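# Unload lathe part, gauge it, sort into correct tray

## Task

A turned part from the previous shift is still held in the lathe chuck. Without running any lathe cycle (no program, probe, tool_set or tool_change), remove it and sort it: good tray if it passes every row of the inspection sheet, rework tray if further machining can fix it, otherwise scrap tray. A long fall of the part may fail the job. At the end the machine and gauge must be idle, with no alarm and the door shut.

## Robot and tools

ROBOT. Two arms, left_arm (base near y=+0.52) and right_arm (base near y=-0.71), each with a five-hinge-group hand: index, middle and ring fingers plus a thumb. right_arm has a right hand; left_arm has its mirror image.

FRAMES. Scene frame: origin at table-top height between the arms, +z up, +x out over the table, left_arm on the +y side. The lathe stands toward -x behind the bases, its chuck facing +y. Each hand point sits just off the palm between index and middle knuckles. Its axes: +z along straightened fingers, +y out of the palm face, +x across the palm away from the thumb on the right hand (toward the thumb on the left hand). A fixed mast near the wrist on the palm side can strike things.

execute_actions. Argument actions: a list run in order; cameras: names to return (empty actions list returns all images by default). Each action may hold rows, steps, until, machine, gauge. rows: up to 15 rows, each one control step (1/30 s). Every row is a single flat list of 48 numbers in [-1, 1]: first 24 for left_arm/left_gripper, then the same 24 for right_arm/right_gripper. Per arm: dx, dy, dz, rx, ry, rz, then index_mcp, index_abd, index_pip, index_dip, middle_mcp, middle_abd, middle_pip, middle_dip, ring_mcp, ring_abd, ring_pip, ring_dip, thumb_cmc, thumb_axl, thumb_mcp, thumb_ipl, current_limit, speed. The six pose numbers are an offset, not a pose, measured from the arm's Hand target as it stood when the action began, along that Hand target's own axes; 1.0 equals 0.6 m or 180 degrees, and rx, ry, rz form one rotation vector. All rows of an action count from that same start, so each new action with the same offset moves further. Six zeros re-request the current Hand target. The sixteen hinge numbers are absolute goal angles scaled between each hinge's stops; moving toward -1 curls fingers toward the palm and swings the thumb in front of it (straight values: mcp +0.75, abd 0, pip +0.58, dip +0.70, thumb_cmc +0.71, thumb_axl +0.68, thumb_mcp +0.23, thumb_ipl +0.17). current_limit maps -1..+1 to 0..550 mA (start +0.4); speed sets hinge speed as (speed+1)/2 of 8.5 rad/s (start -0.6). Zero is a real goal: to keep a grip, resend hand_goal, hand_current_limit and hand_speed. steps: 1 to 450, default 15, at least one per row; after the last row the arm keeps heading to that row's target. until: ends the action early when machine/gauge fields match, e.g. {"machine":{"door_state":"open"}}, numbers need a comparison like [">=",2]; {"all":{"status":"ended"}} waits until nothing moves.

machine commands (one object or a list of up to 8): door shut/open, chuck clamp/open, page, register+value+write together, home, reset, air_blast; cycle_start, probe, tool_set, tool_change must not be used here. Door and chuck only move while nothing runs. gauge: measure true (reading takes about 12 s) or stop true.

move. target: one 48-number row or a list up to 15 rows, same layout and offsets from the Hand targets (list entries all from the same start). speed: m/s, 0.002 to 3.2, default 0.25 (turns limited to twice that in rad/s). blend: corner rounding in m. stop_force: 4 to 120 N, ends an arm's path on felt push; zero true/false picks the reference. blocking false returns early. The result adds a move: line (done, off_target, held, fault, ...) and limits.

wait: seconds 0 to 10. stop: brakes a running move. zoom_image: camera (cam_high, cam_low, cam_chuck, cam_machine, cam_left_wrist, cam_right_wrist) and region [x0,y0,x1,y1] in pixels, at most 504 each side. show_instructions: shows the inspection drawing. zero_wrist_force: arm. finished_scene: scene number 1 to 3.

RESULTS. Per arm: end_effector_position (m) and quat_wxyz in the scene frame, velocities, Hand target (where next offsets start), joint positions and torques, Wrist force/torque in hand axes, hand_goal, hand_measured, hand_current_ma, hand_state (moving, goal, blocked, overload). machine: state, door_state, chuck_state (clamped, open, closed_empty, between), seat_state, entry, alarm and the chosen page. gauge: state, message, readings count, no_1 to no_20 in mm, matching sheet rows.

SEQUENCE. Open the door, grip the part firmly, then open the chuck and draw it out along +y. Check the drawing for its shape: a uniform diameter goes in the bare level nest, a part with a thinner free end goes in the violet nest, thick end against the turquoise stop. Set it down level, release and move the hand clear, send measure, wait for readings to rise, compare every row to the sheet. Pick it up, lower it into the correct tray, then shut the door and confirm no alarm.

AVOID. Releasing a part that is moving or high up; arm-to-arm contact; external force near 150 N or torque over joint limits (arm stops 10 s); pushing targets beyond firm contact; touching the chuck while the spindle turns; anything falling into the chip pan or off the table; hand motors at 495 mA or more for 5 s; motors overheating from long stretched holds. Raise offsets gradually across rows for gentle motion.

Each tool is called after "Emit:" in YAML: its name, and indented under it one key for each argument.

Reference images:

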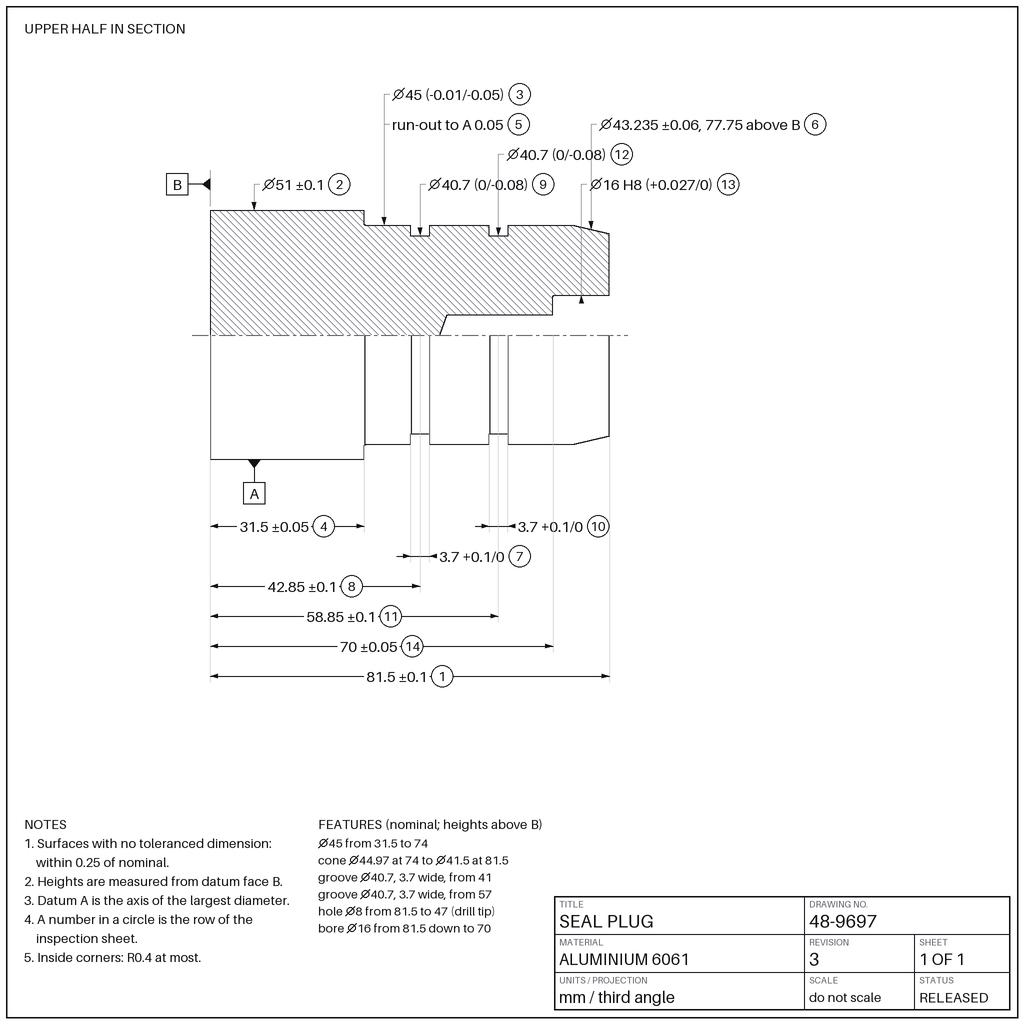

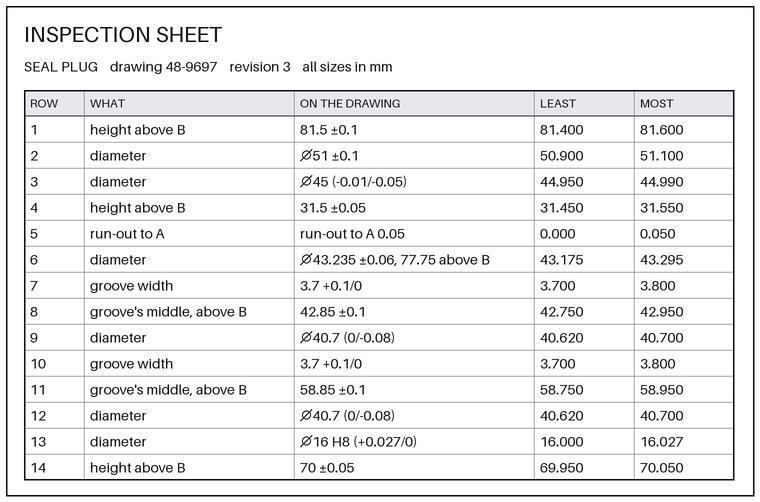

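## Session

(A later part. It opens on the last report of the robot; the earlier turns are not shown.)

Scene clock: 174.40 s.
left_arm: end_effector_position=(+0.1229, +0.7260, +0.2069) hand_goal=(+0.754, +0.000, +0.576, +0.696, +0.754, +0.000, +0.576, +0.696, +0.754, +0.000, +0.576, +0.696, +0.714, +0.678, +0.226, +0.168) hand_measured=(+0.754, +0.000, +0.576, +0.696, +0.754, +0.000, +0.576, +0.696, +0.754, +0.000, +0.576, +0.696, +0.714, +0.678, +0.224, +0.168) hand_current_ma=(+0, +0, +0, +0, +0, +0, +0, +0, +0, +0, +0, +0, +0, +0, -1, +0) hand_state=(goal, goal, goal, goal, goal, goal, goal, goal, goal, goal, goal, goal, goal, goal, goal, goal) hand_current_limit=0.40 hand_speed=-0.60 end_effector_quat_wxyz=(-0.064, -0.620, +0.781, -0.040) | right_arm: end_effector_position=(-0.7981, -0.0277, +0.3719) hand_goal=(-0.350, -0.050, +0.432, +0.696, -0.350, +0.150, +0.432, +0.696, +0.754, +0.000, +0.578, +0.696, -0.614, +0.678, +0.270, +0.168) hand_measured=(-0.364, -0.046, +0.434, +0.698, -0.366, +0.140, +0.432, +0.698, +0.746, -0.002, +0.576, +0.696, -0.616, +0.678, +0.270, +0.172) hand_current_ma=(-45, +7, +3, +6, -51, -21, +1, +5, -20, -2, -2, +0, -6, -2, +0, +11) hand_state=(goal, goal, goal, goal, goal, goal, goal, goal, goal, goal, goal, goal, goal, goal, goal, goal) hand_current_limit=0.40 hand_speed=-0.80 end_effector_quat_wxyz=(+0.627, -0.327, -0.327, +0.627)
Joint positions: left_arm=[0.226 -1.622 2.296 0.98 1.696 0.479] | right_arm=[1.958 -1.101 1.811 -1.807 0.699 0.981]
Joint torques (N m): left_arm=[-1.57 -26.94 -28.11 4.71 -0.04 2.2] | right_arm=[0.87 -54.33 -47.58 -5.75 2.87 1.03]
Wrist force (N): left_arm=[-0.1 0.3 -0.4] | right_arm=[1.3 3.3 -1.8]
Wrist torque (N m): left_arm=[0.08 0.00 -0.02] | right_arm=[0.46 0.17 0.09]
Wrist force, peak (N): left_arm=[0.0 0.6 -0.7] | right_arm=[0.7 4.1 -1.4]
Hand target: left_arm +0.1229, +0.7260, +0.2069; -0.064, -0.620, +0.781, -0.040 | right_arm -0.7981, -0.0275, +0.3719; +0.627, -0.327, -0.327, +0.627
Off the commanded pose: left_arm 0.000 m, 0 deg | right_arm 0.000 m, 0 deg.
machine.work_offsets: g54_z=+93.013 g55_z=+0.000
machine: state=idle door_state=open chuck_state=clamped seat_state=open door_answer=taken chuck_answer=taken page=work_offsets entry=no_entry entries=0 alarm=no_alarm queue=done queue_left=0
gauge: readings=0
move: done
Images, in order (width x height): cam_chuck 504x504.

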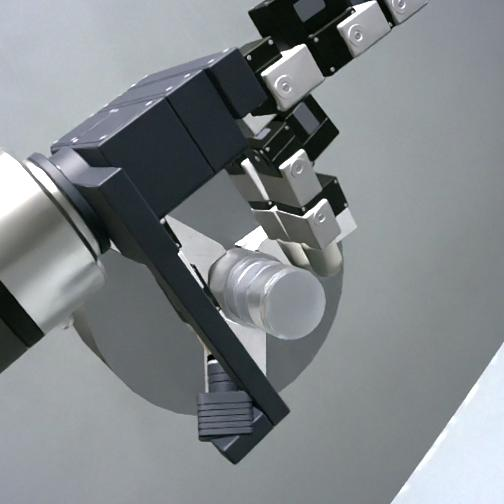

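Emit:
execute_actions:
  actions:
    - {"rows":[[0,0,0,0,0,0,0.754,0,0.576,0.696,0.754,0,0.576,0.696,0.754,0,0.576,0.696,0.714,0.678,0.226,0.168,0.4,-0.6,0,0,0,0,0,0,-0.455,-0.05,0.42,0.69,-0.475,0.15,0.42,0.69,0.753,0,0.577,0.696,-0.614,0.677,0.15,0.168,0.1,-0.75]],"steps":40}
    - {"rows":[[0,0,0,0,0,0,0.754,0,0.576,0.696,0.754,0,0.576,0.696,0.754,0,0.576,0.696,0.714,0.678,0.226,0.168,0.4,-0.6,0,0,0,0,0,0,-0.495,-0.05,0.41,0.68,-0.495,0.15,0.41,0.68,0.753,0,0.577,0.696,-0.614,0.677,0.03,0.12,0.75,-0.8]],"steps":40}
  cameras: ["cam_chuck"]

Emit:
zoom_image:
  camera: "cam_chuck"
  region: [120, 120, 380, 380]

Scene clock: 180.80 s.
left_arm: end_effector_position=(+0.1229, +0.7260, +0.2069) hand_goal=(+0.754, +0.000, +0.576, +0.696, +0.754, +0.000, +0.576, +0.696, +0.754, +0.000, +0.576, +0.696, +0.714, +0.678, +0.226, +0.168) hand_measured=(+0.754, +0.000, +0.576, +0.696, +0.754, +0.000, +0.576, +0.696, +0.754, +0.000, +0.576, +0.696, +0.714, +0.678, +0.224, +0.168) hand_current_ma=(+0, +0, +0, +0, +0, +0, +0, +0, +0, +0, +0, +0, +0, +0, -1, +0) hand_state=(goal, goal, goal, goal, goal, goal, goal, goal, goal, goal, goal, goal, goal, goal, goal, goal) hand_current_limit=0.40 hand_speed=-0.60 end_effector_quat_wxyz=(-0.064, -0.620, +0.781, -0.040) | right_arm: end_effector_position=(-0.7981, -0.0275, +0.3719) hand_goal=(-0.494, -0.050, +0.410, +0.680, -0.494, +0.150, +0.410, +0.680, +0.754, +0.000, +0.578, +0.696, -0.614, +0.678, +0.030, +0.120) hand_measured=(-0.412, -0.046, +0.436, +0.696, -0.432, +0.140, +0.432, +0.696, +0.746, -0.002, +0.576, +0.696, -0.616, +0.678, +0.190, +0.170) hand_current_ma=(+346, +7, +87, +45, +249, -21, +68, +48, -20, -2, -2, +0, -6, -2, +481, +255) hand_state=(blocked, goal, blocked, goal, blocked, goal, blocked, goal, goal, goal, goal, goal, goal, goal, blocked, blocked) hand_current_limit=0.75 hand_speed=-0.80 end_effector_quat_wxyz=(+0.627, -0.327, -0.327, +0.627)
Joint positions: left_arm=[0.226 -1.622 2.296 0.98 1.696 0.479] | right_arm=[1.958 -1.101 1.81 -1.807 0.699 0.981]
Joint torques (N m): left_arm=[-1.85 -26.31 -28.15 5.08 -0.46 1.84] | right_arm=[-13.7 -55.33 -35.46 -3.52 -0.24 1.65]
Wrist force (N): left_arm=[0.1 -0.1 -0.2] | right_arm=[1.4 2.2 -0.5]
Wrist torque (N m): left_arm=[0.00 -0.02 0.00] | right_arm=[0.55 0.16 0.11]
Wrist force, peak (N): left_arm=[0.2 0.6 -1.3] | right_arm=[1.7 4.1 -1.5]
Hand target: left_arm +0.1229, +0.7260, +0.2069; -0.064, -0.620, +0.781, -0.040 | right_arm -0.7981, -0.0275, +0.3719; +0.627, -0.327, -0.327, +0.627
Off the commanded pose: left_arm 0.000 m, 0 deg | right_arm 0.000 m, 0 deg.
machine.work_offsets: g54_z=+93.013 g55_z=+0.000
machine: state=idle door_state=open chuck_state=clamped seat_state=open door_answer=taken chuck_answer=taken page=work_offsets entry=no_entry entries=0 alarm=no_alarm queue=done queue_left=0
gauge: readings=0
Images, in order (width x height): cam_chuck 504x504.

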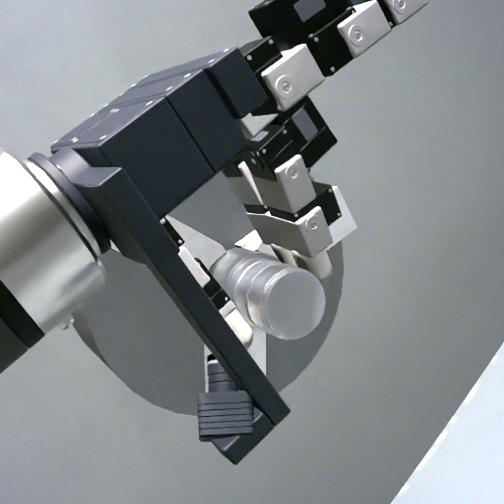

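Scaled by 1.938 from the camera's 504x504 image, which has a finer 720x720 frame.

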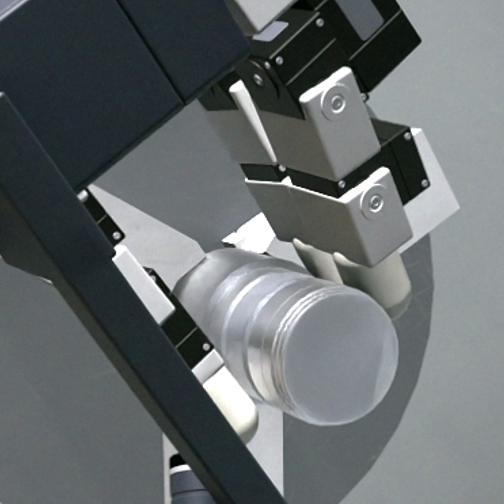

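Emit:
execute_actions:
  actions:
    - {"machine":{"chuck":"open"},"steps":60,"until":{"machine":{"chuck_state":"open"}}}

Emit:
move:
  target:
    - [0,0,0,0,0,0,0.754,0,0.576,0.696,0.754,0,0.576,0.696,0.754,0,0.576,0.696,0.714,0.678,0.226,0.168,0.4,-0.6,0.04,0,0,0,0,0,-0.495,-0.05,0.41,0.68,-0.495,0.15,0.41,0.68,0.753,0,0.577,0.696,-0.614,0.677,0.03,0.12,0.75,-0.8]
    - [0,0,0,0,0,0,0.754,0,0.576,0.696,0.754,0,0.576,0.696,0.754,0,0.576,0.696,0.714,0.678,0.226,0.168,0.4,-0.6,0.1625,0,0,0,0,0,-0.495,-0.05,0.41,0.68,-0.495,0.15,0.41,0.68,0.753,0,0.577,0.696,-0.614,0.677,0.03,0.12,0.75,-0.8]
  speed: [0.03,0.08]
  blend: [0.005,0]
  cameras: ["cam_chuck"]

Scene clock: 185.73 s.
left_arm: end_effector_position=(+0.1229, +0.7260, +0.2069) hand_goal=(+0.754, +0.000, +0.576, +0.696, +0.754, +0.000, +0.576, +0.696, +0.754, +0.000, +0.576, +0.696, +0.714, +0.678, +0.226, +0.168) hand_measured=(+0.754, +0.000, +0.576, +0.696, +0.754, +0.000, +0.576, +0.696, +0.754, +0.000, +0.576, +0.696, +0.714, +0.678, +0.224, +0.168) hand_current_ma=(+0, +0, +0, +0, +0, +0, +0, +0, +0, +0, +0, +0, +0, +0, -1, +0) hand_state=(goal, goal, goal, goal, goal, goal, goal, goal, goal, goal, goal, goal, goal, goal, goal, goal) hand_current_limit=0.40 hand_speed=-0.60 end_effector_quat_wxyz=(-0.064, -0.620, +0.781, -0.040) | right_arm: end_effector_position=(-0.7981, -0.0275, +0.3718) hand_goal=(-0.494, -0.050, +0.410, +0.680, -0.494, +0.150, +0.410, +0.680, +0.754, +0.000, +0.578, +0.696, -0.614, +0.678, +0.030, +0.120) hand_measured=(-0.418, -0.046, +0.440, +0.696, -0.436, +0.140, +0.432, +0.696, +0.746, -0.002, +0.576, +0.696, -0.614, +0.678, +0.190, +0.170) hand_current_ma=(+320, +8, +100, +45, +233, -21, +68, +48, -20, -2, -2, +0, -1, -2, +481, +255) hand_state=(blocked, goal, blocked, goal, blocked, goal, blocked, goal, goal, goal, goal, goal, goal, goal, blocked, blocked) hand_current_limit=0.75 hand_speed=-0.80 end_effector_quat_wxyz=(+0.627, -0.327, -0.327, +0.627)
Joint positions: left_arm=[0.226 -1.622 2.296 0.98 1.696 0.479] | right_arm=[1.958 -1.101 1.81 -1.807 0.699 0.981]
Joint torques (N m): left_arm=[-2.35 -25.37 -28.87 5.23 -0.5 2.38] | right_arm=[-12.39 -62.11 -41.1 -3.8 -0.13 1.73]
Wrist force (N): left_arm=[0.3 0.4 -0.8] | right_arm=[1.1 6.3 -3.5]
Wrist torque (N m): left_arm=[0.11 -0.06 0.01] | right_arm=[0.51 0.17 0.04]
Wrist force, peak (N): left_arm=[0.5 0.9 -0.8] | right_arm=[1.7 6.6 -4.0]
Hand target: left_arm +0.1229, +0.7260, +0.2069; -0.064, -0.620, +0.781, -0.040 | right_arm -0.7981, -0.0275, +0.3719; +0.627, -0.327, -0.327, +0.627
Off the commanded pose: left_arm 0.000 m, 0 deg | right_arm 0.000 m, 0 deg.
machine.work_offsets: g54_z=+93.013 g55_z=+0.000
machine: state=idle door_state=open chuck_state=open seat_state=open door_answer=taken chuck_answer=taken page=work_offsets entry=no_entry entries=0 alarm=no_alarm queue=running queue_left=0
gauge: readings=0

Scene clock: 187.77 s.
left_arm: end_effector_position=(+0.1229, +0.7260, +0.2069) hand_goal=(+0.754, +0.000, +0.576, +0.696, +0.754, +0.000, +0.576, +0.696, +0.754, +0.000, +0.576, +0.696, +0.714, +0.678, +0.226, +0.168) hand_measured=(+0.754, +0.000, +0.576, +0.696, +0.754, +0.000, +0.576, +0.696, +0.754, +0.000, +0.576, +0.696, +0.714, +0.678, +0.224, +0.168) hand_current_ma=(+0, +0, +0, +0, +0, +0, +0, +0, +0, +0, +0, +0, +0, +0, -1, +0) hand_state=(goal, goal, goal, goal, goal, goal, goal, goal, goal, goal, goal, goal, goal, goal, goal, goal) hand_current_limit=0.40 hand_speed=-0.60 end_effector_quat_wxyz=(-0.064, -0.620, +0.781, -0.040) | right_arm: end_effector_position=(-0.7980, +0.0702, +0.3718) hand_goal=(-0.494, -0.050, +0.410, +0.680, -0.494, +0.150, +0.410, +0.680, +0.754, +0.000, +0.578, +0.696, -0.614, +0.678, +0.030, +0.120) hand_measured=(-0.418, -0.044, +0.440, +0.696, -0.436, +0.142, +0.432, +0.696, +0.746, -0.002, +0.576, +0.696, -0.618, +0.678, +0.190, +0.170) hand_current_ma=(+315, +11, +101, +45, +233, -19, +68, +48, -20, -2, -2, +0, -7, -2, +481, +255) hand_state=(blocked, goal, blocked, goal, blocked, goal, blocked, goal, goal, goal, goal, goal, goal, goal, blocked, blocked) hand_current_limit=0.75 hand_speed=-0.80 end_effector_quat_wxyz=(+0.627, -0.327, -0.327, +0.627)
Joint positions: left_arm=[0.226 -1.622 2.296 0.98 1.696 0.479] | right_arm=[1.919 -0.99 1.632 -1.782 0.682 1.035]
Joint torques (N m): left_arm=[-1.3 -26.65 -28.71 4.76 -0.14 2.1] | right_arm=[12.95 -94.14 -38.67 -5.6 2.42 -1.24]
Wrist force (N): left_arm=[0.4 0.2 -0.6] | right_arm=[1.4 6.7 -3.5]
Wrist torque (N m): left_arm=[0.08 -0.05 0.01] | right_arm=[0.55 0.14 -0.15]
Wrist force, peak (N): left_arm=[0.3 0.3 -0.9] | right_arm=[2.6 6.6 -4.1]
Hand target: left_arm +0.1229, +0.7260, +0.2069; -0.064, -0.620, +0.781, -0.040 | right_arm -0.7981, +0.0700, +0.3719; +0.627, -0.327, -0.327, +0.627
Off the commanded pose: left_arm 0.000 m, 0 deg | right_arm 0.000 m, 0 deg.
machine.work_offsets: g54_z=+93.013 g55_z=+0.000
machine: state=idle door_state=open chuck_state=open seat_state=open door_answer=taken chuck_answer=taken page=work_offsets entry=no_entry entries=0 alarm=no_alarm queue=done queue_left=0
gauge: readings=0
move: done
Images, in order (width x height): cam_chuck 504x504.

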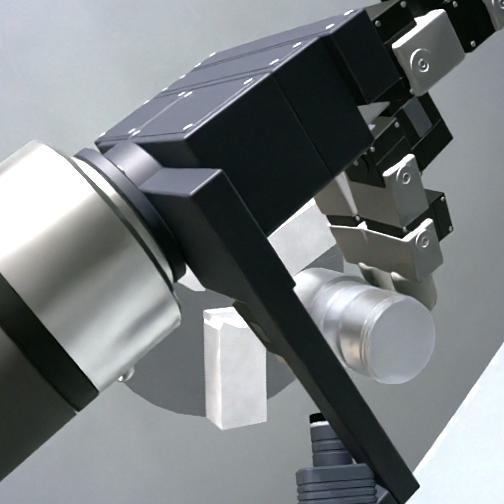

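Emit:
move:
  target:
    - [0,0,0,0,0,0,0.754,0,0.576,0.696,0.754,0,0.576,0.696,0.754,0,0.576,0.696,0.714,0.678,0.226,0.168,0.4,-0.6,0.003,-0.1893,0.0492,0,0,0,-0.495,-0.05,0.41,0.68,-0.495,0.15,0.41,0.68,0.753,0,0.577,0.696,-0.614,0.677,0.03,0.12,0.75,-0.8]
    - [0,0,0,0,0,0,0.754,0,0.576,0.696,0.754,0,0.576,0.696,0.754,0,0.576,0.696,0.714,0.678,0.226,0.168,0.4,-0.6,0.0367,-0.4448,-0.1993,-0.0544,0.1446,-0.0834,-0.495,-0.05,0.41,0.68,-0.495,0.15,0.41,0.68,0.753,0,0.577,0.696,-0.614,0.677,0.03,0.12,0.75,-0.8]
    - [0,0,0,0,0,0,0.754,0,0.576,0.696,0.754,0,0.576,0.696,0.754,0,0.576,0.696,0.714,0.678,0.226,0.168,0.4,-0.6,0.07,-0.8013,-0.6213,-0.1236,0.3361,-0.1393,-0.495,-0.05,0.41,0.68,-0.495,0.15,0.41,0.68,0.753,0,0.577,0.696,-0.614,0.677,0.03,0.12,0.75,-0.8]
  speed: 0.25
  blend: [0.03,0.05,0]

Emit:
execute_actions:
  actions:
    - {"machine":{"door":"shut"},"steps":1}

Emit:
move:
  target:
    - [0,0,0,0,0,0,0.754,0,0.576,0.696,0.754,0,0.576,0.696,0.754,0,0.576,0.696,0.714,0.678,0.226,0.168,0.4,-0.6,0.4388,0.0077,-0.2465,-0.0533,0.2216,-0.0194,-0.495,-0.05,0.41,0.68,-0.495,0.15,0.41,0.68,0.753,0,0.577,0.696,-0.614,0.677,0.03,0.12,0.75,-0.8]
    - [0,0,0,0,0,0,0.754,0,0.576,0.696,0.754,0,0.576,0.696,0.754,0,0.576,0.696,0.714,0.678,0.226,0.168,0.4,-0.6,0.7772,0.1392,-0.654,-0.0485,0.3878,-0.0339,-0.495,-0.05,0.41,0.68,-0.495,0.15,0.41,0.68,0.753,0,0.577,0.696,-0.614,0.677,0.03,0.12,0.75,-0.8]
  speed: 0.3
  blend: [0.05,0]
  cameras: ["cam_high","cam_machine"]

Scene clock: 197.17 s.
left_arm: end_effector_position=(+0.1229, +0.7260, +0.2069) hand_goal=(+0.754, +0.000, +0.576, +0.696, +0.754, +0.000, +0.576, +0.696, +0.754, +0.000, +0.576, +0.696, +0.714, +0.678, +0.226, +0.168) hand_measured=(+0.754, +0.000, +0.576, +0.696, +0.754, +0.000, +0.576, +0.696, +0.754, +0.000, +0.576, +0.696, +0.714, +0.678, +0.224, +0.168) hand_current_ma=(+0, +0, +0, +0, +0, +0, +0, +0, +0, +0, +0, +0, +0, +0, -1, +0) hand_state=(goal, goal, goal, goal, goal, goal, goal, goal, goal, goal, goal, goal, goal, goal, goal, goal) hand_current_limit=0.40 hand_speed=-0.60 end_effector_quat_wxyz=(-0.064, -0.620, +0.781, -0.040) | right_arm: end_effector_position=(-0.2171, +0.1117, +0.5525) hand_goal=(-0.494, -0.050, +0.410, +0.680, -0.494, +0.150, +0.410, +0.680, +0.754, +0.000, +0.578, +0.696, -0.614, +0.678, +0.030, +0.120) hand_measured=(-0.420, -0.046, +0.444, +0.698, -0.436, +0.142, +0.434, +0.696, +0.746, -0.002, +0.576, +0.696, -0.616, +0.678, +0.190, +0.170) hand_current_ma=(+311, +10, +117, +52, +233, -17, +76, +48, -20, -2, -2, +0, -4, -2, +481, +255) hand_state=(blocked, goal, blocked, goal, blocked, goal, blocked, goal, goal, goal, goal, goal, goal, goal, blocked, blocked) hand_current_limit=0.75 hand_speed=-0.80 end_effector_quat_wxyz=(+0.748, -0.627, -0.139, +0.165)
Joint positions: left_arm=[0.226 -1.622 2.296 0.98 1.696 0.479] | right_arm=[1.287 -1.613 1.758 -0.381 0.844 0.157]
Joint torques (N m): left_arm=[-3.82 -26.11 -28.32 4.66 -0.26 2.01] | right_arm=[-0.21 -26.28 -46.15 -2.19 -1.1 0.41]
Wrist force (N): left_arm=[0.2 0.8 -0.5] | right_arm=[0.8 6.7 -1.3]
Wrist torque (N m): left_arm=[0.13 -0.03 -0.01] | right_arm=[0.53 0.13 -0.23]
Wrist force, peak (N): left_arm=[0.4 -0.1 -1.2] | right_arm=[1.4 9.7 -4.7]
Hand target: left_arm +0.1229, +0.7260, +0.2069; -0.064, -0.620, +0.781, -0.040 | right_arm -0.2171, +0.1117, +0.5523; +0.748, -0.627, -0.139, +0.165
Off the commanded pose: left_arm 0.000 m, 0 deg | right_arm 0.000 m, 0 deg.
machine.work_offsets: g54_z=+93.013 g55_z=+0.000
machine: state=idle door_state=open chuck_state=open seat_state=open door_answer=taken chuck_answer=taken page=work_offsets entry=no_entry entries=0 alarm=no_alarm queue=done queue_left=0
gauge: readings=0
move: done

Scene clock: 197.40 s.
left_arm: end_effector_position=(+0.1229, +0.7260, +0.2069) hand_goal=(+0.754, +0.000, +0.576, +0.696, +0.754, +0.000, +0.576, +0.696, +0.754, +0.000, +0.576, +0.696, +0.714, +0.678, +0.226, +0.168) hand_measured=(+0.754, +0.000, +0.576, +0.696, +0.754, +0.000, +0.576, +0.696, +0.754, +0.000, +0.576, +0.696, +0.714, +0.678, +0.224, +0.168) hand_current_ma=(+0, +0, +0, +0, +0, +0, +0, +0, +0, +0, +0, +0, +0, +0, -1, +0) hand_state=(goal, goal, goal, goal, goal, goal, goal, goal, goal, goal, goal, goal, goal, goal, goal, goal) hand_current_limit=0.40 hand_speed=-0.60 end_effector_quat_wxyz=(-0.064, -0.620, +0.781, -0.040) | right_arm: end_effector_position=(-0.2170, +0.1117, +0.5524) hand_goal=(-0.494, -0.050, +0.410, +0.680, -0.494, +0.150, +0.410, +0.680, +0.754, +0.000, +0.578, +0.696, -0.614, +0.678, +0.030, +0.120) hand_measured=(-0.420, -0.046, +0.444, +0.698, -0.436, +0.142, +0.434, +0.696, +0.746, -0.002, +0.576, +0.696, -0.616, +0.678, +0.190, +0.170) hand_current_ma=(+311, +10, +117, +52, +233, -17, +76, +48, -20, -2, -2, +0, -4, -2, +481, +255) hand_state=(blocked, goal, blocked, goal, blocked, goal, blocked, goal, goal, goal, goal, goal, goal, goal, blocked, blocked) hand_current_limit=0.75 hand_speed=-0.80 end_effector_quat_wxyz=(+0.748, -0.627, -0.139, +0.165)
Joint positions: left_arm=[0.226 -1.622 2.296 0.98 1.696 0.479] | right_arm=[1.287 -1.613 1.758 -0.381 0.844 0.157]
Joint torques (N m): left_arm=[-1.98 -26.42 -29.66 5.09 -0.28 2.32] | right_arm=[6.41 -23.63 -46.88 -0.88 -0.89 -0.81]
Wrist force (N): left_arm=[0.3 0.4 -0.4] | right_arm=[1.0 6.8 -1.3]
Wrist torque (N m): left_arm=[0.07 -0.05 0.01] | right_arm=[0.55 0.12 -0.22]
Wrist force, peak (N): left_arm=[-0.3 0.3 -0.9] | right_arm=[1.2 7.1 -1.4]
Hand target: left_arm +0.1229, +0.7260, +0.2069; -0.064, -0.620, +0.781, -0.040 | right_arm -0.2171, +0.1117, +0.5523; +0.748, -0.627, -0.139, +0.165
Off the commanded pose: left_arm 0.000 m, 0 deg | right_arm 0.000 m, 0 deg.
machine.work_offsets: g54_z=+93.013 g55_z=+0.000
machine: state=idle door_state=between chuck_state=open seat_state=open door_answer=taken chuck_answer=taken page=work_offsets entry=no_entry entries=0 alarm=no_alarm queue=running queue_left=0
gauge: readings=0

Scene clock: 200.17 s.
left_arm: end_effector_position=(+0.1229, +0.7260, +0.2069) hand_goal=(+0.754, +0.000, +0.576, +0.696, +0.754, +0.000, +0.576, +0.696, +0.754, +0.000, +0.576, +0.696, +0.714, +0.678, +0.226, +0.168) hand_measured=(+0.754, +0.000, +0.576, +0.696, +0.754, +0.000, +0.576, +0.696, +0.754, +0.000, +0.576, +0.696, +0.714, +0.678, +0.224, +0.168) hand_current_ma=(+0, +0, +0, +0, +0, +0, +0, +0, +0, +0, +0, +0, +0, +0, -1, +0) hand_state=(goal, goal, goal, goal, goal, goal, goal, goal, goal, goal, goal, goal, goal, goal, goal, goal) hand_current_limit=0.40 hand_speed=-0.60 end_effector_quat_wxyz=(-0.064, -0.620, +0.781, -0.040) | right_arm: end_effector_position=(+0.3628, -0.0286, +0.4022) hand_goal=(-0.494, -0.050, +0.410, +0.680, -0.494, +0.150, +0.410, +0.680, +0.754, +0.000, +0.578, +0.696, -0.614, +0.678, +0.030, +0.120) hand_measured=(-0.420, -0.046, +0.446, +0.698, -0.436, +0.142, +0.434, +0.696, +0.746, -0.002, +0.576, +0.696, -0.612, +0.678, +0.190, +0.170) hand_current_ma=(+311, +10, +127, +55, +233, -16, +77, +48, -21, -2, -2, +0, +3, -2, +481, +255) hand_state=(blocked, goal, blocked, goal, blocked, goal, blocked, goal, goal, goal, goal, goal, goal, goal, blocked, blocked) hand_current_limit=0.75 hand_speed=-0.80 end_effector_quat_wxyz=(+0.653, -0.653, +0.271, -0.271)
Joint positions: left_arm=[0.226 -1.622 2.296 0.98 1.696 0.479] | right_arm=[0.735 -1.566 1.899 -0.333 1.5 0]
Joint torques (N m): left_arm=[-2.95 -27.55 -28.44 5.16 -0.37 2.23] | right_arm=[2.26 -50.85 -59.2 -0.5 -1.26 2.41]
Wrist force (N): left_arm=[0.2 0.3 -0.7] | right_arm=[1.4 6.7 -0.3]
Wrist torque (N m): left_arm=[0.09 -0.05 0.01] | right_arm=[0.58 0.06 0.05]
Wrist force, peak (N): left_arm=[0.2 0.7 -1.1] | right_arm=[4.8 8.2 0.8]
Hand target: left_arm +0.1229, +0.7260, +0.2069; -0.064, -0.620, +0.781, -0.040 | right_arm +0.3628, -0.0286, +0.4023; +0.653, -0.653, +0.271, -0.271
Off the commanded pose: left_arm 0.000 m, 0 deg | right_arm 0.000 m, 0 deg.
machine.work_offsets: g54_z=+93.013 g55_z=+0.000
machine: state=idle door_state=shut chuck_state=open seat_state=open door_answer=taken chuck_answer=taken page=work_offsets entry=no_entry entries=0 alarm=no_alarm queue=done queue_left=0
gauge: readings=0
move: done
Images, in order (width x height): cam_high 504x504, cam_machine 504x504.

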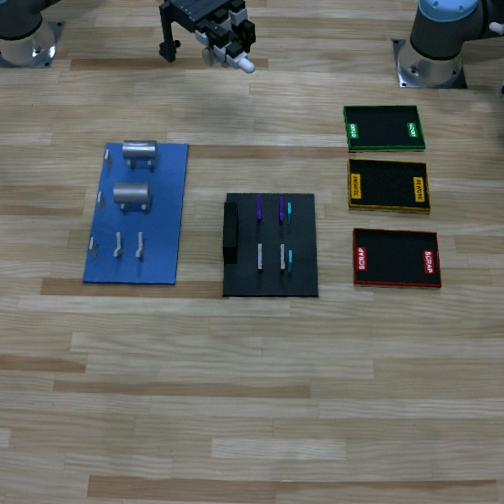

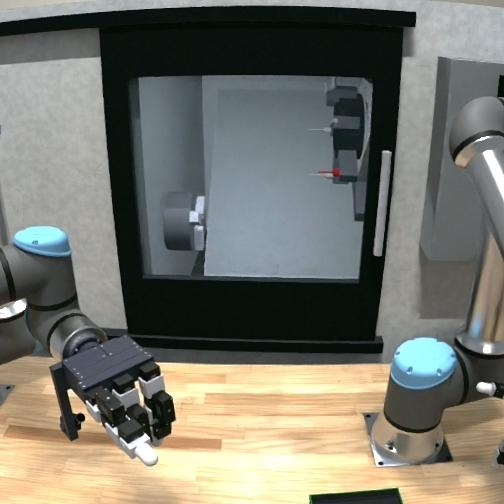

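Emit:
move:
  target:
    - [0,0,0,0,0,0,0.754,0,0.576,0.696,0.754,0,0.576,0.696,0.754,0,0.576,0.696,0.714,0.678,0.226,0.168,0.4,-0.6,0.1844,0.1705,0.3581,0,0.2467,0,-0.495,-0.05,0.41,0.68,-0.495,0.15,0.41,0.68,0.753,0,0.577,0.696,-0.614,0.677,0.03,0.12,0.75,-0.8]
    - [0,0,0,0,0,0,0.754,0,0.576,0.696,0.754,0,0.576,0.696,0.754,0,0.576,0.696,0.714,0.678,0.226,0.168,0.4,-0.6,0.1844,0.3955,0.3581,0,0.2467,0,-0.495,-0.05,0.41,0.68,-0.495,0.15,0.41,0.68,0.753,0,0.577,0.696,-0.614,0.677,0.03,0.12,0.75,-0.8]
  speed: [0.25,0.12]
  blend: [0.03,0]
  cameras: ["cam_high","cam_low"]

Emit:
zoom_image:
  camera: "cam_high"
  region: [230, 170, 310, 250]

Emit:
zoom_image:
  camera: "cam_low"
  region: [170, 250, 250, 330]

Scene clock: 228.33 s.
left_arm: end_effector_position=(+0.1229, +0.7260, +0.2069) hand_goal=(+0.754, +0.000, +0.576, +0.696, +0.754, +0.000, +0.576, +0.696, +0.754, +0.000, +0.576, +0.696, +0.714, +0.678, +0.226, +0.168) hand_measured=(+0.754, +0.000, +0.576, +0.696, +0.754, +0.000, +0.576, +0.696, +0.754, +0.000, +0.576, +0.696, +0.714, +0.678, +0.224, +0.168) hand_current_ma=(+0, +0, +0, +0, +0, +0, +0, +0, +0, +0, +0, +0, +0, +0, -1, +0) hand_state=(goal, goal, goal, goal, goal, goal, goal, goal, goal, goal, goal, goal, goal, goal, goal, goal) hand_current_limit=0.40 hand_speed=-0.60 end_effector_quat_wxyz=(-0.064, -0.620, +0.781, -0.040) | right_arm: end_effector_position=(+0.5932, +0.0451, +0.1652) hand_goal=(-0.494, -0.050, +0.410, +0.680, -0.494, +0.150, +0.410, +0.680, +0.754, +0.000, +0.578, +0.696, -0.614, +0.678, +0.030, +0.120) hand_measured=(-0.452, -0.044, +0.442, +0.696, -0.436, +0.132, +0.434, +0.696, +0.746, -0.002, +0.576, +0.696, -0.600, +0.678, +0.180, +0.168) hand_current_ma=(+162, +15, +104, +46, +230, -44, +77, +48, -21, -2, -2, +0, +44, -1, +481, +241) hand_state=(blocked, goal, blocked, goal, blocked, goal, blocked, goal, goal, goal, goal, goal, goal, goal, blocked, blocked) hand_current_limit=0.75 hand_speed=-0.80 end_effector_quat_wxyz=(+0.503, -0.502, +0.497, -0.498)
Joint positions: left_arm=[0.226 -1.622 2.296 0.98 1.696 0.479] | right_arm=[0.842 -0.959 1.538 -0.58 2.381 0]
Joint torques (N m): left_arm=[-1.34 -26.25 -28.45 5 -0.31 1.97] | right_arm=[-11.89 -95.21 -51.27 0.5 0.17 -1.33]
Wrist force (N): left_arm=[0.3 0.1 -0.6] | right_arm=[1.9 6.8 -0.8]
Wrist torque (N m): left_arm=[0.06 -0.06 0.01] | right_arm=[0.63 0.02 0.14]
Wrist force, peak (N): left_arm=[0.3 0.0 -1.3] | right_arm=[1.7 9.4 -0.6]
Hand target: left_arm +0.1229, +0.7260, +0.2069; -0.064, -0.620, +0.781, -0.040 | right_arm +0.5932, +0.0451, +0.1652; +0.503, -0.502, +0.497, -0.498
Off the commanded pose: left_arm 0.000 m, 0 deg | right_arm 0.000 m, 0 deg.
machine.work_offsets: g54_z=+93.013 g55_z=+0.000
machine: state=idle door_state=shut chuck_state=open seat_state=open door_answer=taken chuck_answer=taken page=work_offsets entry=no_entry entries=0 alarm=no_alarm queue=done queue_left=0
gauge: readings=0
move: done
Images, in order (width x height): cam_high 504x504, cam_low 504x504.

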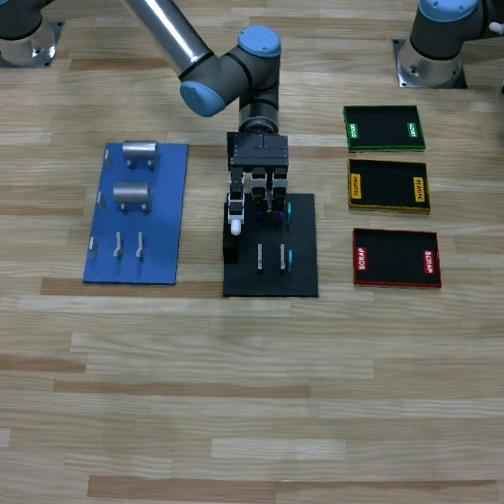

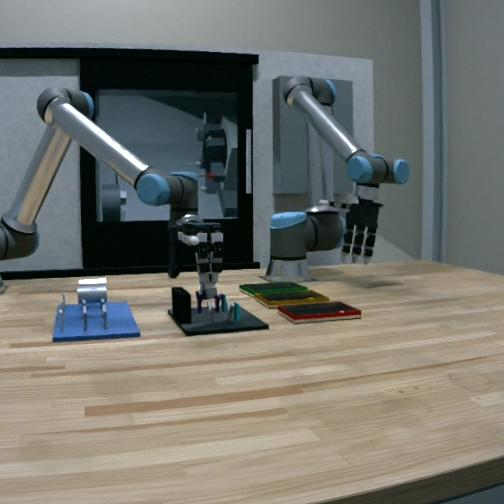

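Scaled by 6.300 from the camera's 504x504 image, which has a finer 720x720 frame.

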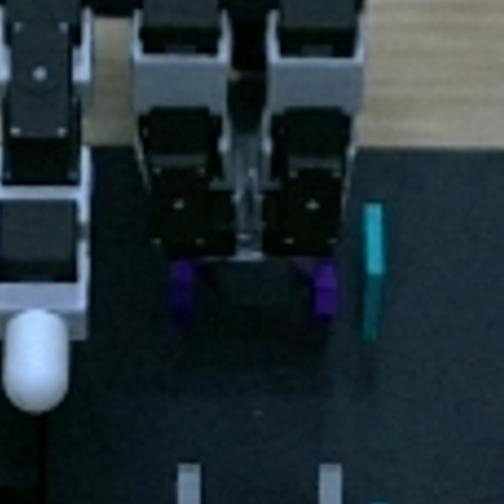

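Scaled by 6.300 from the camera's 504x504 image, which has a finer 720x720 frame.

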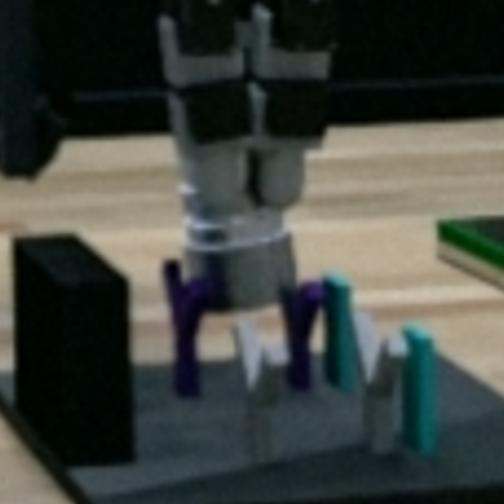

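Emit:
move:
  target: [0,0,0,0,0,0,0.754,0,0.576,0.696,0.754,0,0.576,0.696,0.754,0,0.576,0.696,0.714,0.678,0.226,0.168,0.4,-0.6,0,-0.12,0,0,0,0,-0.495,-0.05,0.41,0.68,-0.495,0.15,0.41,0.68,0.753,0,0.577,0.696,-0.614,0.677,0.03,0.12,0.75,-0.8]
  speed: 0.05
  cameras: ["cam_high","cam_low","cam_machine","cam_left_wrist"]

Emit:
zoom_image:
  camera: "cam_low"
  region: [165, 200, 265, 300]

Emit:
zoom_image:
  camera: "cam_high"
  region: [220, 130, 320, 230]

Scene clock: 247.73 s.
left_arm: end_effector_position=(+0.1229, +0.7260, +0.2069) hand_goal=(+0.754, +0.000, +0.576, +0.696, +0.754, +0.000, +0.576, +0.696, +0.754, +0.000, +0.576, +0.696, +0.714, +0.678, +0.226, +0.168) hand_measured=(+0.754, +0.000, +0.576, +0.696, +0.754, +0.000, +0.576, +0.696, +0.754, +0.000, +0.576, +0.696, +0.714, +0.678, +0.224, +0.168) hand_current_ma=(+0, +0, +0, +0, +0, +0, +0, +0, +0, +0, +0, +0, +0, +0, -1, +0) hand_state=(goal, goal, goal, goal, goal, goal, goal, goal, goal, goal, goal, goal, goal, goal, goal, goal) hand_current_limit=0.40 hand_speed=-0.60 end_effector_quat_wxyz=(-0.064, -0.620, +0.781, -0.040) | right_arm: end_effector_position=(+0.5932, +0.0451, +0.2376) hand_goal=(-0.494, -0.050, +0.410, +0.680, -0.494, +0.150, +0.410, +0.680, +0.754, +0.000, +0.578, +0.696, -0.614, +0.678, +0.030, +0.120) hand_measured=(-0.452, -0.044, +0.442, +0.696, -0.436, +0.132, +0.434, +0.696, +0.746, -0.002, +0.576, +0.696, -0.600, +0.678, +0.180, +0.168) hand_current_ma=(+161, +15, +104, +46, +230, -44, +77, +48, -21, -2, -2, +0, +44, -1, +481, +241) hand_state=(blocked, goal, blocked, goal, blocked, goal, blocked, goal, goal, goal, goal, goal, goal, goal, blocked, blocked) hand_current_limit=0.75 hand_speed=-0.80 end_effector_quat_wxyz=(+0.503, -0.502, +0.497, -0.498)
Joint positions: left_arm=[0.226 -1.622 2.296 0.98 1.696 0.479] | right_arm=[0.842 -1.019 1.492 -0.474 2.381 0]
Joint torques (N m): left_arm=[-1.53 -26.06 -29.16 5.18 -0.22 2.55] | right_arm=[1.09 -65.92 -40.38 -4.1 -0.02 1.17]
Wrist force (N): left_arm=[-0.2 -0.1 -0.7] | right_arm=[1.9 7.5 -0.7]
Wrist torque (N m): left_arm=[0.04 0.01 -0.02] | right_arm=[0.72 0.07 0.21]
Wrist force, peak (N): left_arm=[0.4 0.3 -1.4] | right_arm=[1.6 7.8 -0.3]
Hand target: left_arm +0.1229, +0.7260, +0.2069; -0.064, -0.620, +0.781, -0.040 | right_arm +0.5931, +0.0451, +0.2372; +0.503, -0.502, +0.497, -0.498
Off the commanded pose: left_arm 0.000 m, 0 deg | right_arm 0.000 m, 0 deg.
machine.work_offsets: g54_z=+93.013 g55_z=+0.000
machine: state=idle door_state=shut chuck_state=open seat_state=open door_answer=taken chuck_answer=taken page=work_offsets entry=no_entry entries=0 alarm=no_alarm queue=done queue_left=0
gauge: readings=0
move: done
camera_calibration:
cam_left_wrist: T_world_to_cam=[[0.807437, 0.5692, -0.155105, -0.505016], [0.448894, -0.422166, 0.787573, 0.0338821], [0.382806, -0.705541, -0.596382, 0.706733], [0, 0, 0, 1]] pos_world=[0.122017, 0.800388, 0.316468]
Images, in order (width x height): cam_high 504x504, cam_low 504x504, cam_machine 504x504, cam_left_wrist 504x504.

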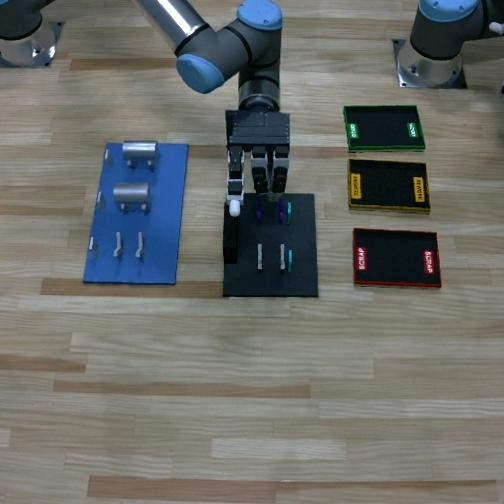

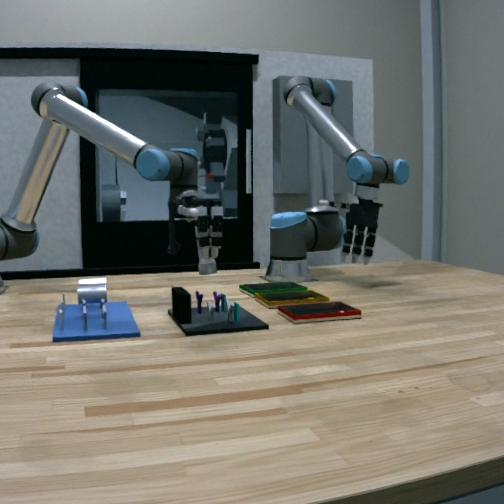

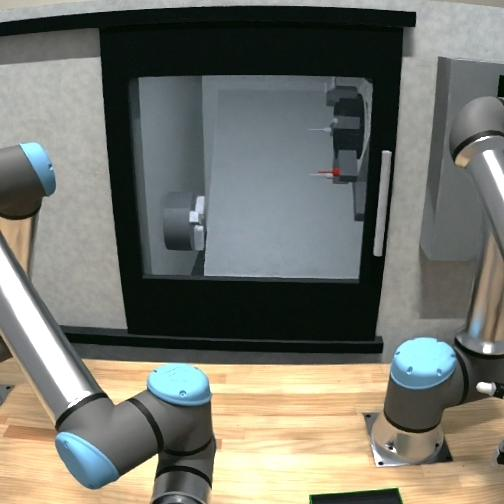

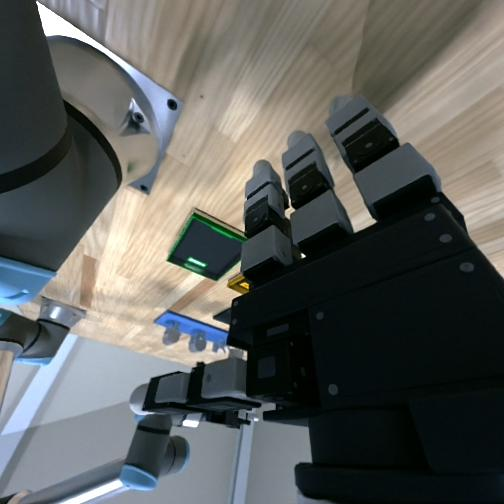

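Scaled by 5.040 from the camera's 504x504 image, which has a finer 720x720 frame.

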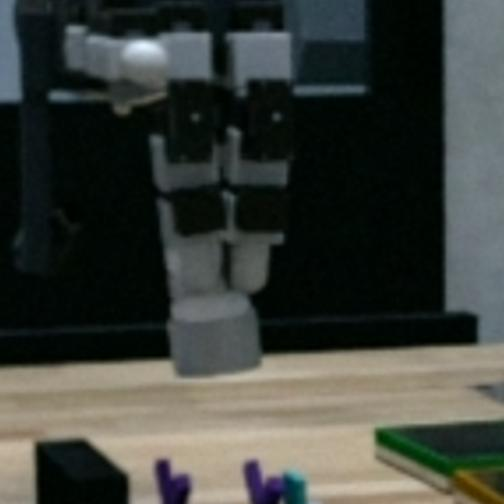

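Scaled by 5.040 from the camera's 504x504 image, which has a finer 720x720 frame.

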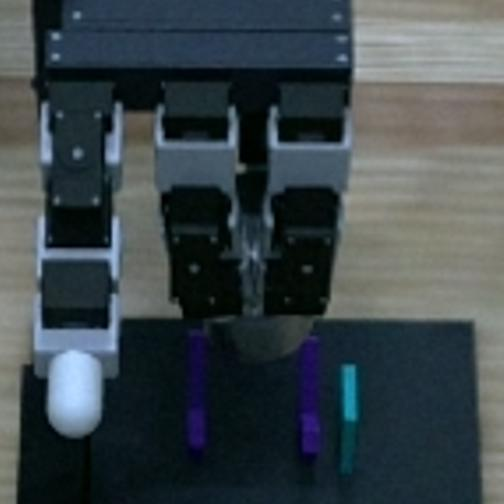

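Emit:
move:
  target:
    - [0,0,0,0,0,0,0.754,0,0.576,0.696,0.754,0,0.576,0.696,0.754,0,0.576,0.696,0.714,0.678,0.226,0.168,0.4,-0.6,-0.012,0,-0.2632,0,0,0,-0.495,-0.05,0.41,0.68,-0.495,0.15,0.41,0.68,0.753,0,0.577,0.696,-0.614,0.677,0.03,0.12,0.75,-0.8]
    - [0,0,0,0,0,0,0.754,0,0.576,0.696,0.754,0,0.576,0.696,0.754,0,0.576,0.696,0.714,0.678,0.226,0.168,0.4,-0.6,-0.012,0.21,-0.2632,0,0,0,-0.495,-0.05,0.41,0.68,-0.495,0.15,0.41,0.68,0.753,0,0.577,0.696,-0.614,0.677,0.03,0.12,0.75,-0.8]
  speed: [0.08,0.06]
  blend: [0.02,0]
  cameras: ["cam_high","cam_low"]

Emit:
zoom_image:
  camera: "cam_low"
  region: [165, 200, 285, 320]

Emit:
zoom_image:
  camera: "cam_high"
  region: [200, 50, 320, 170]

Scene clock: 300.37 s.
left_arm: end_effector_position=(+0.1229, +0.7260, +0.2069) hand_goal=(+0.754, +0.000, +0.576, +0.696, +0.754, +0.000, +0.576, +0.696, +0.754, +0.000, +0.576, +0.696, +0.714, +0.678, +0.226, +0.168) hand_measured=(+0.754, +0.000, +0.576, +0.696, +0.754, +0.000, +0.576, +0.696, +0.754, +0.000, +0.576, +0.696, +0.714, +0.678, +0.224, +0.168) hand_current_ma=(+0, +0, +0, +0, +0, +0, +0, +0, +0, +0, +0, +0, +0, +0, -1, +0) hand_state=(goal, goal, goal, goal, goal, goal, goal, goal, goal, goal, goal, goal, goal, goal, goal, goal) hand_current_limit=0.40 hand_speed=-0.60 end_effector_quat_wxyz=(-0.064, -0.620, +0.781, -0.040) | right_arm: end_effector_position=(+0.4352, +0.0508, +0.1109) hand_goal=(-0.494, -0.050, +0.410, +0.680, -0.494, +0.150, +0.410, +0.680, +0.754, +0.000, +0.578, +0.696, -0.614, +0.678, +0.030, +0.120) hand_measured=(-0.452, -0.040, +0.442, +0.696, -0.436, +0.132, +0.436, +0.696, +0.746, -0.002, +0.576, +0.696, -0.594, +0.678, +0.176, +0.166) hand_current_ma=(+160, +25, +105, +46, +230, -48, +80, +48, -22, -2, -2, +0, +65, -1, +481, +227) hand_state=(blocked, goal, blocked, goal, blocked, goal, blocked, goal, goal, goal, goal, goal, blocked, goal, blocked, blocked) hand_current_limit=0.75 hand_speed=-0.80 end_effector_quat_wxyz=(+0.503, -0.502, +0.497, -0.498) end_effector_velocity=(-0.001, +0.000, +0.002) end_effector_angular_velocity=(-0.004, +0.002, +0.002)
Joint positions: left_arm=[0.226 -1.622 2.296 0.98 1.696 0.479] | right_arm=[1.001 -0.992 1.714 -0.724 2.541 -0.001]
Joint velocities: left_arm=[within noise] | right_arm=[0.001 -0.003 0 0.006 -0.001 -0.001]
Joint torques (N m): left_arm=[-2.47 -26.38 -29.05 5.28 -0.18 2.31] | right_arm=[-14.1 -86.88 -40.71 2.06 -1.78 -1.69]
Wrist force (N): left_arm=[0.4 0.1 -0.8] | right_arm=[1.5 2.5 -0.7]
Wrist torque (N m): left_arm=[0.07 -0.08 0.02] | right_arm=[0.37 0.07 0.18]
Wrist force, peak (N): left_arm=[0.5 -0.1 -1.4] | right_arm=[1.7 7.9 -0.6]
Hand target: left_arm +0.1229, +0.7260, +0.2069; -0.064, -0.620, +0.781, -0.040 | right_arm +0.4352, +0.0508, +0.1111; +0.503, -0.502, +0.497, -0.498
Off the commanded pose: left_arm 0.000 m, 0 deg | right_arm 0.000 m, 0 deg.
machine.work_offsets: g54_z=+93.013 g55_z=+0.000
machine: state=idle door_state=shut chuck_state=open seat_state=open door_answer=taken chuck_answer=taken page=work_offsets entry=no_entry entries=0 alarm=no_alarm queue=done queue_left=0
gauge: readings=0
move: done
Images, in order (width x height): cam_high 504x504, cam_low 504x504.

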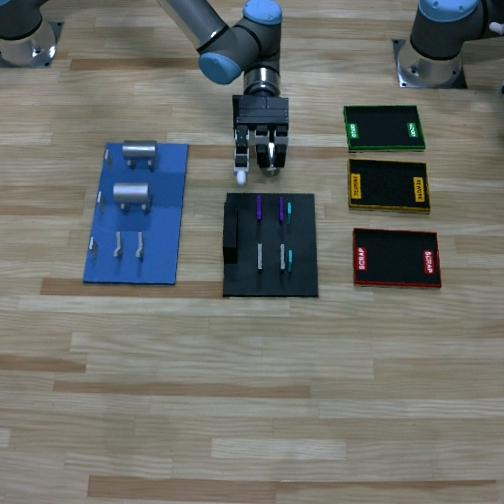

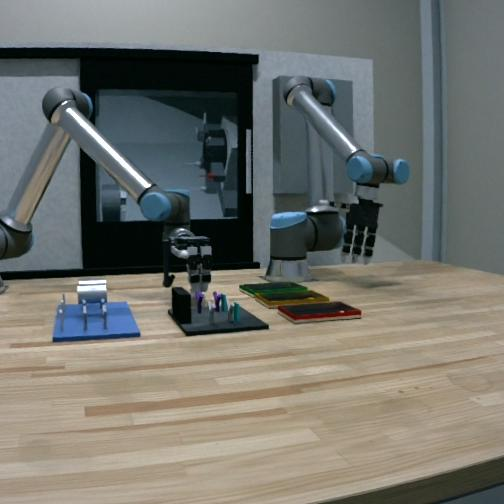

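Scaled by 4.200 from the camera's 504x504 image, which has a finer 720x720 frame.

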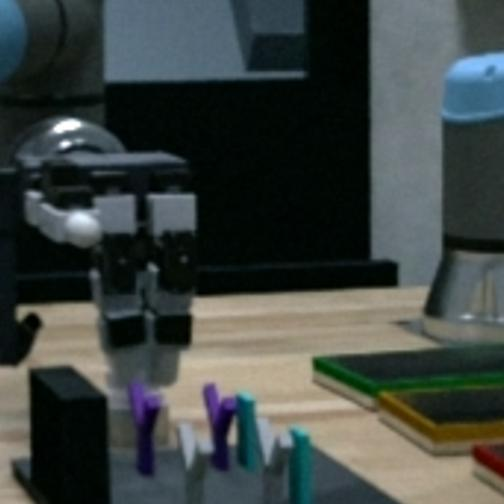

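Scaled by 4.200 from the camera's 504x504 image, which has a finer 720x720 frame.

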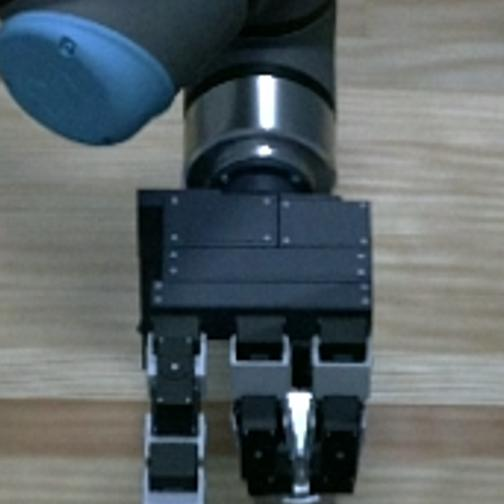

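Emit:
execute_actions:
  actions:
    - {"rows":[[0,0,0,0,0,0,0.754,0,0.576,0.696,0.754,0,0.576,0.696,0.754,0,0.576,0.696,0.714,0.678,0.226,0.168,0.4,-0.6,0,0,0,0,0,0,-0.45,-0.05,0.42,0.69,-0.44,0.15,0.42,0.69,0.753,0,0.577,0.696,-0.614,0.677,0.16,0.16,0.4,-0.95]],"steps":20}
    - {"rows":[[0,0,0,0,0,0,0.754,0,0.576,0.696,0.754,0,0.576,0.696,0.754,0,0.576,0.696,0.714,0.678,0.226,0.168,0.4,-0.6,0,0,0,0,0,0,-0.33,-0.05,0.431,0.696,-0.33,0.15,0.431,0.696,0.753,0,0.577,0.696,-0.614,0.677,0.3,0.168,0.4,-0.94]],"steps":75}
  cameras: ["cam_high","cam_low"]

Emit:
zoom_image:
  camera: "cam_low"
  region: [165, 200, 285, 320]

Emit:
zoom_image:
  camera: "cam_high"
  region: [220, 110, 320, 210]

Scene clock: 318.30 s.
left_arm: end_effector_position=(+0.1229, +0.7260, +0.2069) hand_goal=(+0.754, +0.000, +0.576, +0.696, +0.754, +0.000, +0.576, +0.696, +0.754, +0.000, +0.576, +0.696, +0.714, +0.678, +0.226, +0.168) hand_measured=(+0.754, +0.000, +0.576, +0.696, +0.754, +0.000, +0.576, +0.696, +0.754, +0.000, +0.576, +0.696, +0.714, +0.678, +0.224, +0.168) hand_current_ma=(+0, +0, +0, +0, +0, +0, +0, +0, +0, +0, +0, +0, +0, +0, -1, +0) hand_state=(goal, goal, goal, goal, goal, goal, goal, goal, goal, goal, goal, goal, goal, goal, goal, goal) hand_current_limit=0.40 hand_speed=-0.60 end_effector_quat_wxyz=(-0.064, -0.620, +0.781, -0.040) | right_arm: end_effector_position=(+0.4352, +0.0508, +0.1111) hand_goal=(-0.330, -0.050, +0.432, +0.696, -0.330, +0.150, +0.432, +0.696, +0.754, +0.000, +0.578, +0.696, -0.614, +0.678, +0.300, +0.168) hand_measured=(-0.340, -0.044, +0.434, +0.698, -0.334, +0.142, +0.434, +0.700, +0.746, -0.002, +0.576, +0.696, -0.610, +0.678, +0.296, +0.170) hand_current_ma=(-30, +11, +4, +5, -10, -19, +5, +7, -22, -2, -2, +0, +7, -1, -10, +6) hand_state=(goal, goal, goal, goal, goal, goal, goal, goal, goal, goal, goal, goal, goal, goal, goal, goal) hand_current_limit=0.40 hand_speed=-0.94 end_effector_quat_wxyz=(+0.503, -0.502, +0.497, -0.498)
Joint positions: left_arm=[0.226 -1.622 2.296 0.98 1.696 0.479] | right_arm=[1.001 -0.992 1.714 -0.724 2.541 -0.001]
Joint torques (N m): left_arm=[-2.05 -26.35 -28.8 5.13 -0.15 2.24] | right_arm=[8.89 -78.17 -39.21 1.02 -1.71 1.27]
Wrist force (N): left_arm=[-0.1 0.1 -1.2] | right_arm=[2.0 3.2 -0.5]
Wrist torque (N m): left_arm=[0.10 -0.02 -0.03] | right_arm=[0.37 0.02 0.21]
Wrist force, peak (N): left_arm=[0.0 0.8 -1.2] | right_arm=[2.4 7.0 -1.0]
Hand target: left_arm +0.1229, +0.7260, +0.2069; -0.064, -0.620, +0.781, -0.040 | right_arm +0.4352, +0.0508, +0.1111; +0.503, -0.502, +0.497, -0.498
Off the commanded pose: left_arm 0.000 m, 0 deg | right_arm 0.000 m, 0 deg.
machine.work_offsets: g54_z=+93.013 g55_z=+0.000
machine: state=idle door_state=shut chuck_state=open seat_state=open door_answer=taken chuck_answer=taken page=work_offsets entry=no_entry entries=0 alarm=no_alarm queue=done queue_left=0
gauge: readings=0
Images, in order (width x height): cam_high 504x504, cam_low 504x504.

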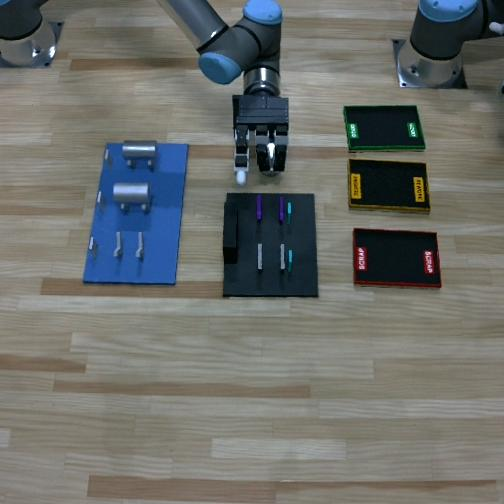

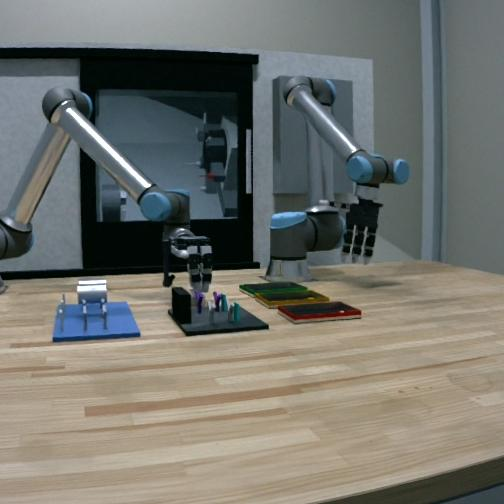

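Scaled by 4.200 from the camera's 504x504 image, which has a finer 720x720 frame.

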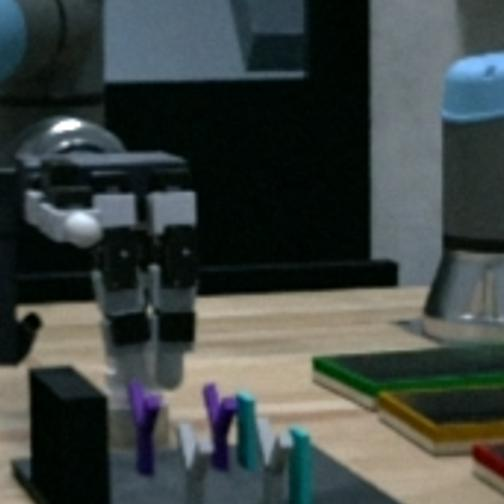

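Scaled by 5.040 from the camera's 504x504 image, which has a finer 720x720 frame.

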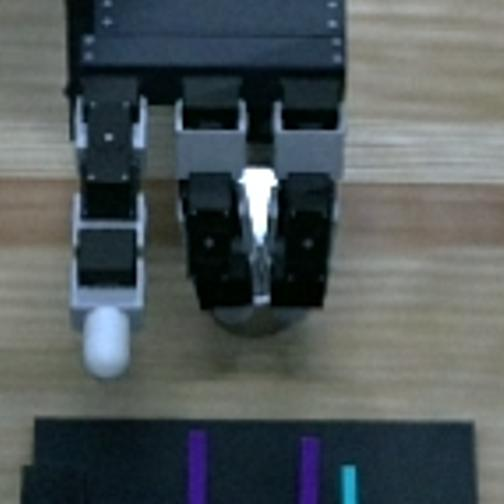

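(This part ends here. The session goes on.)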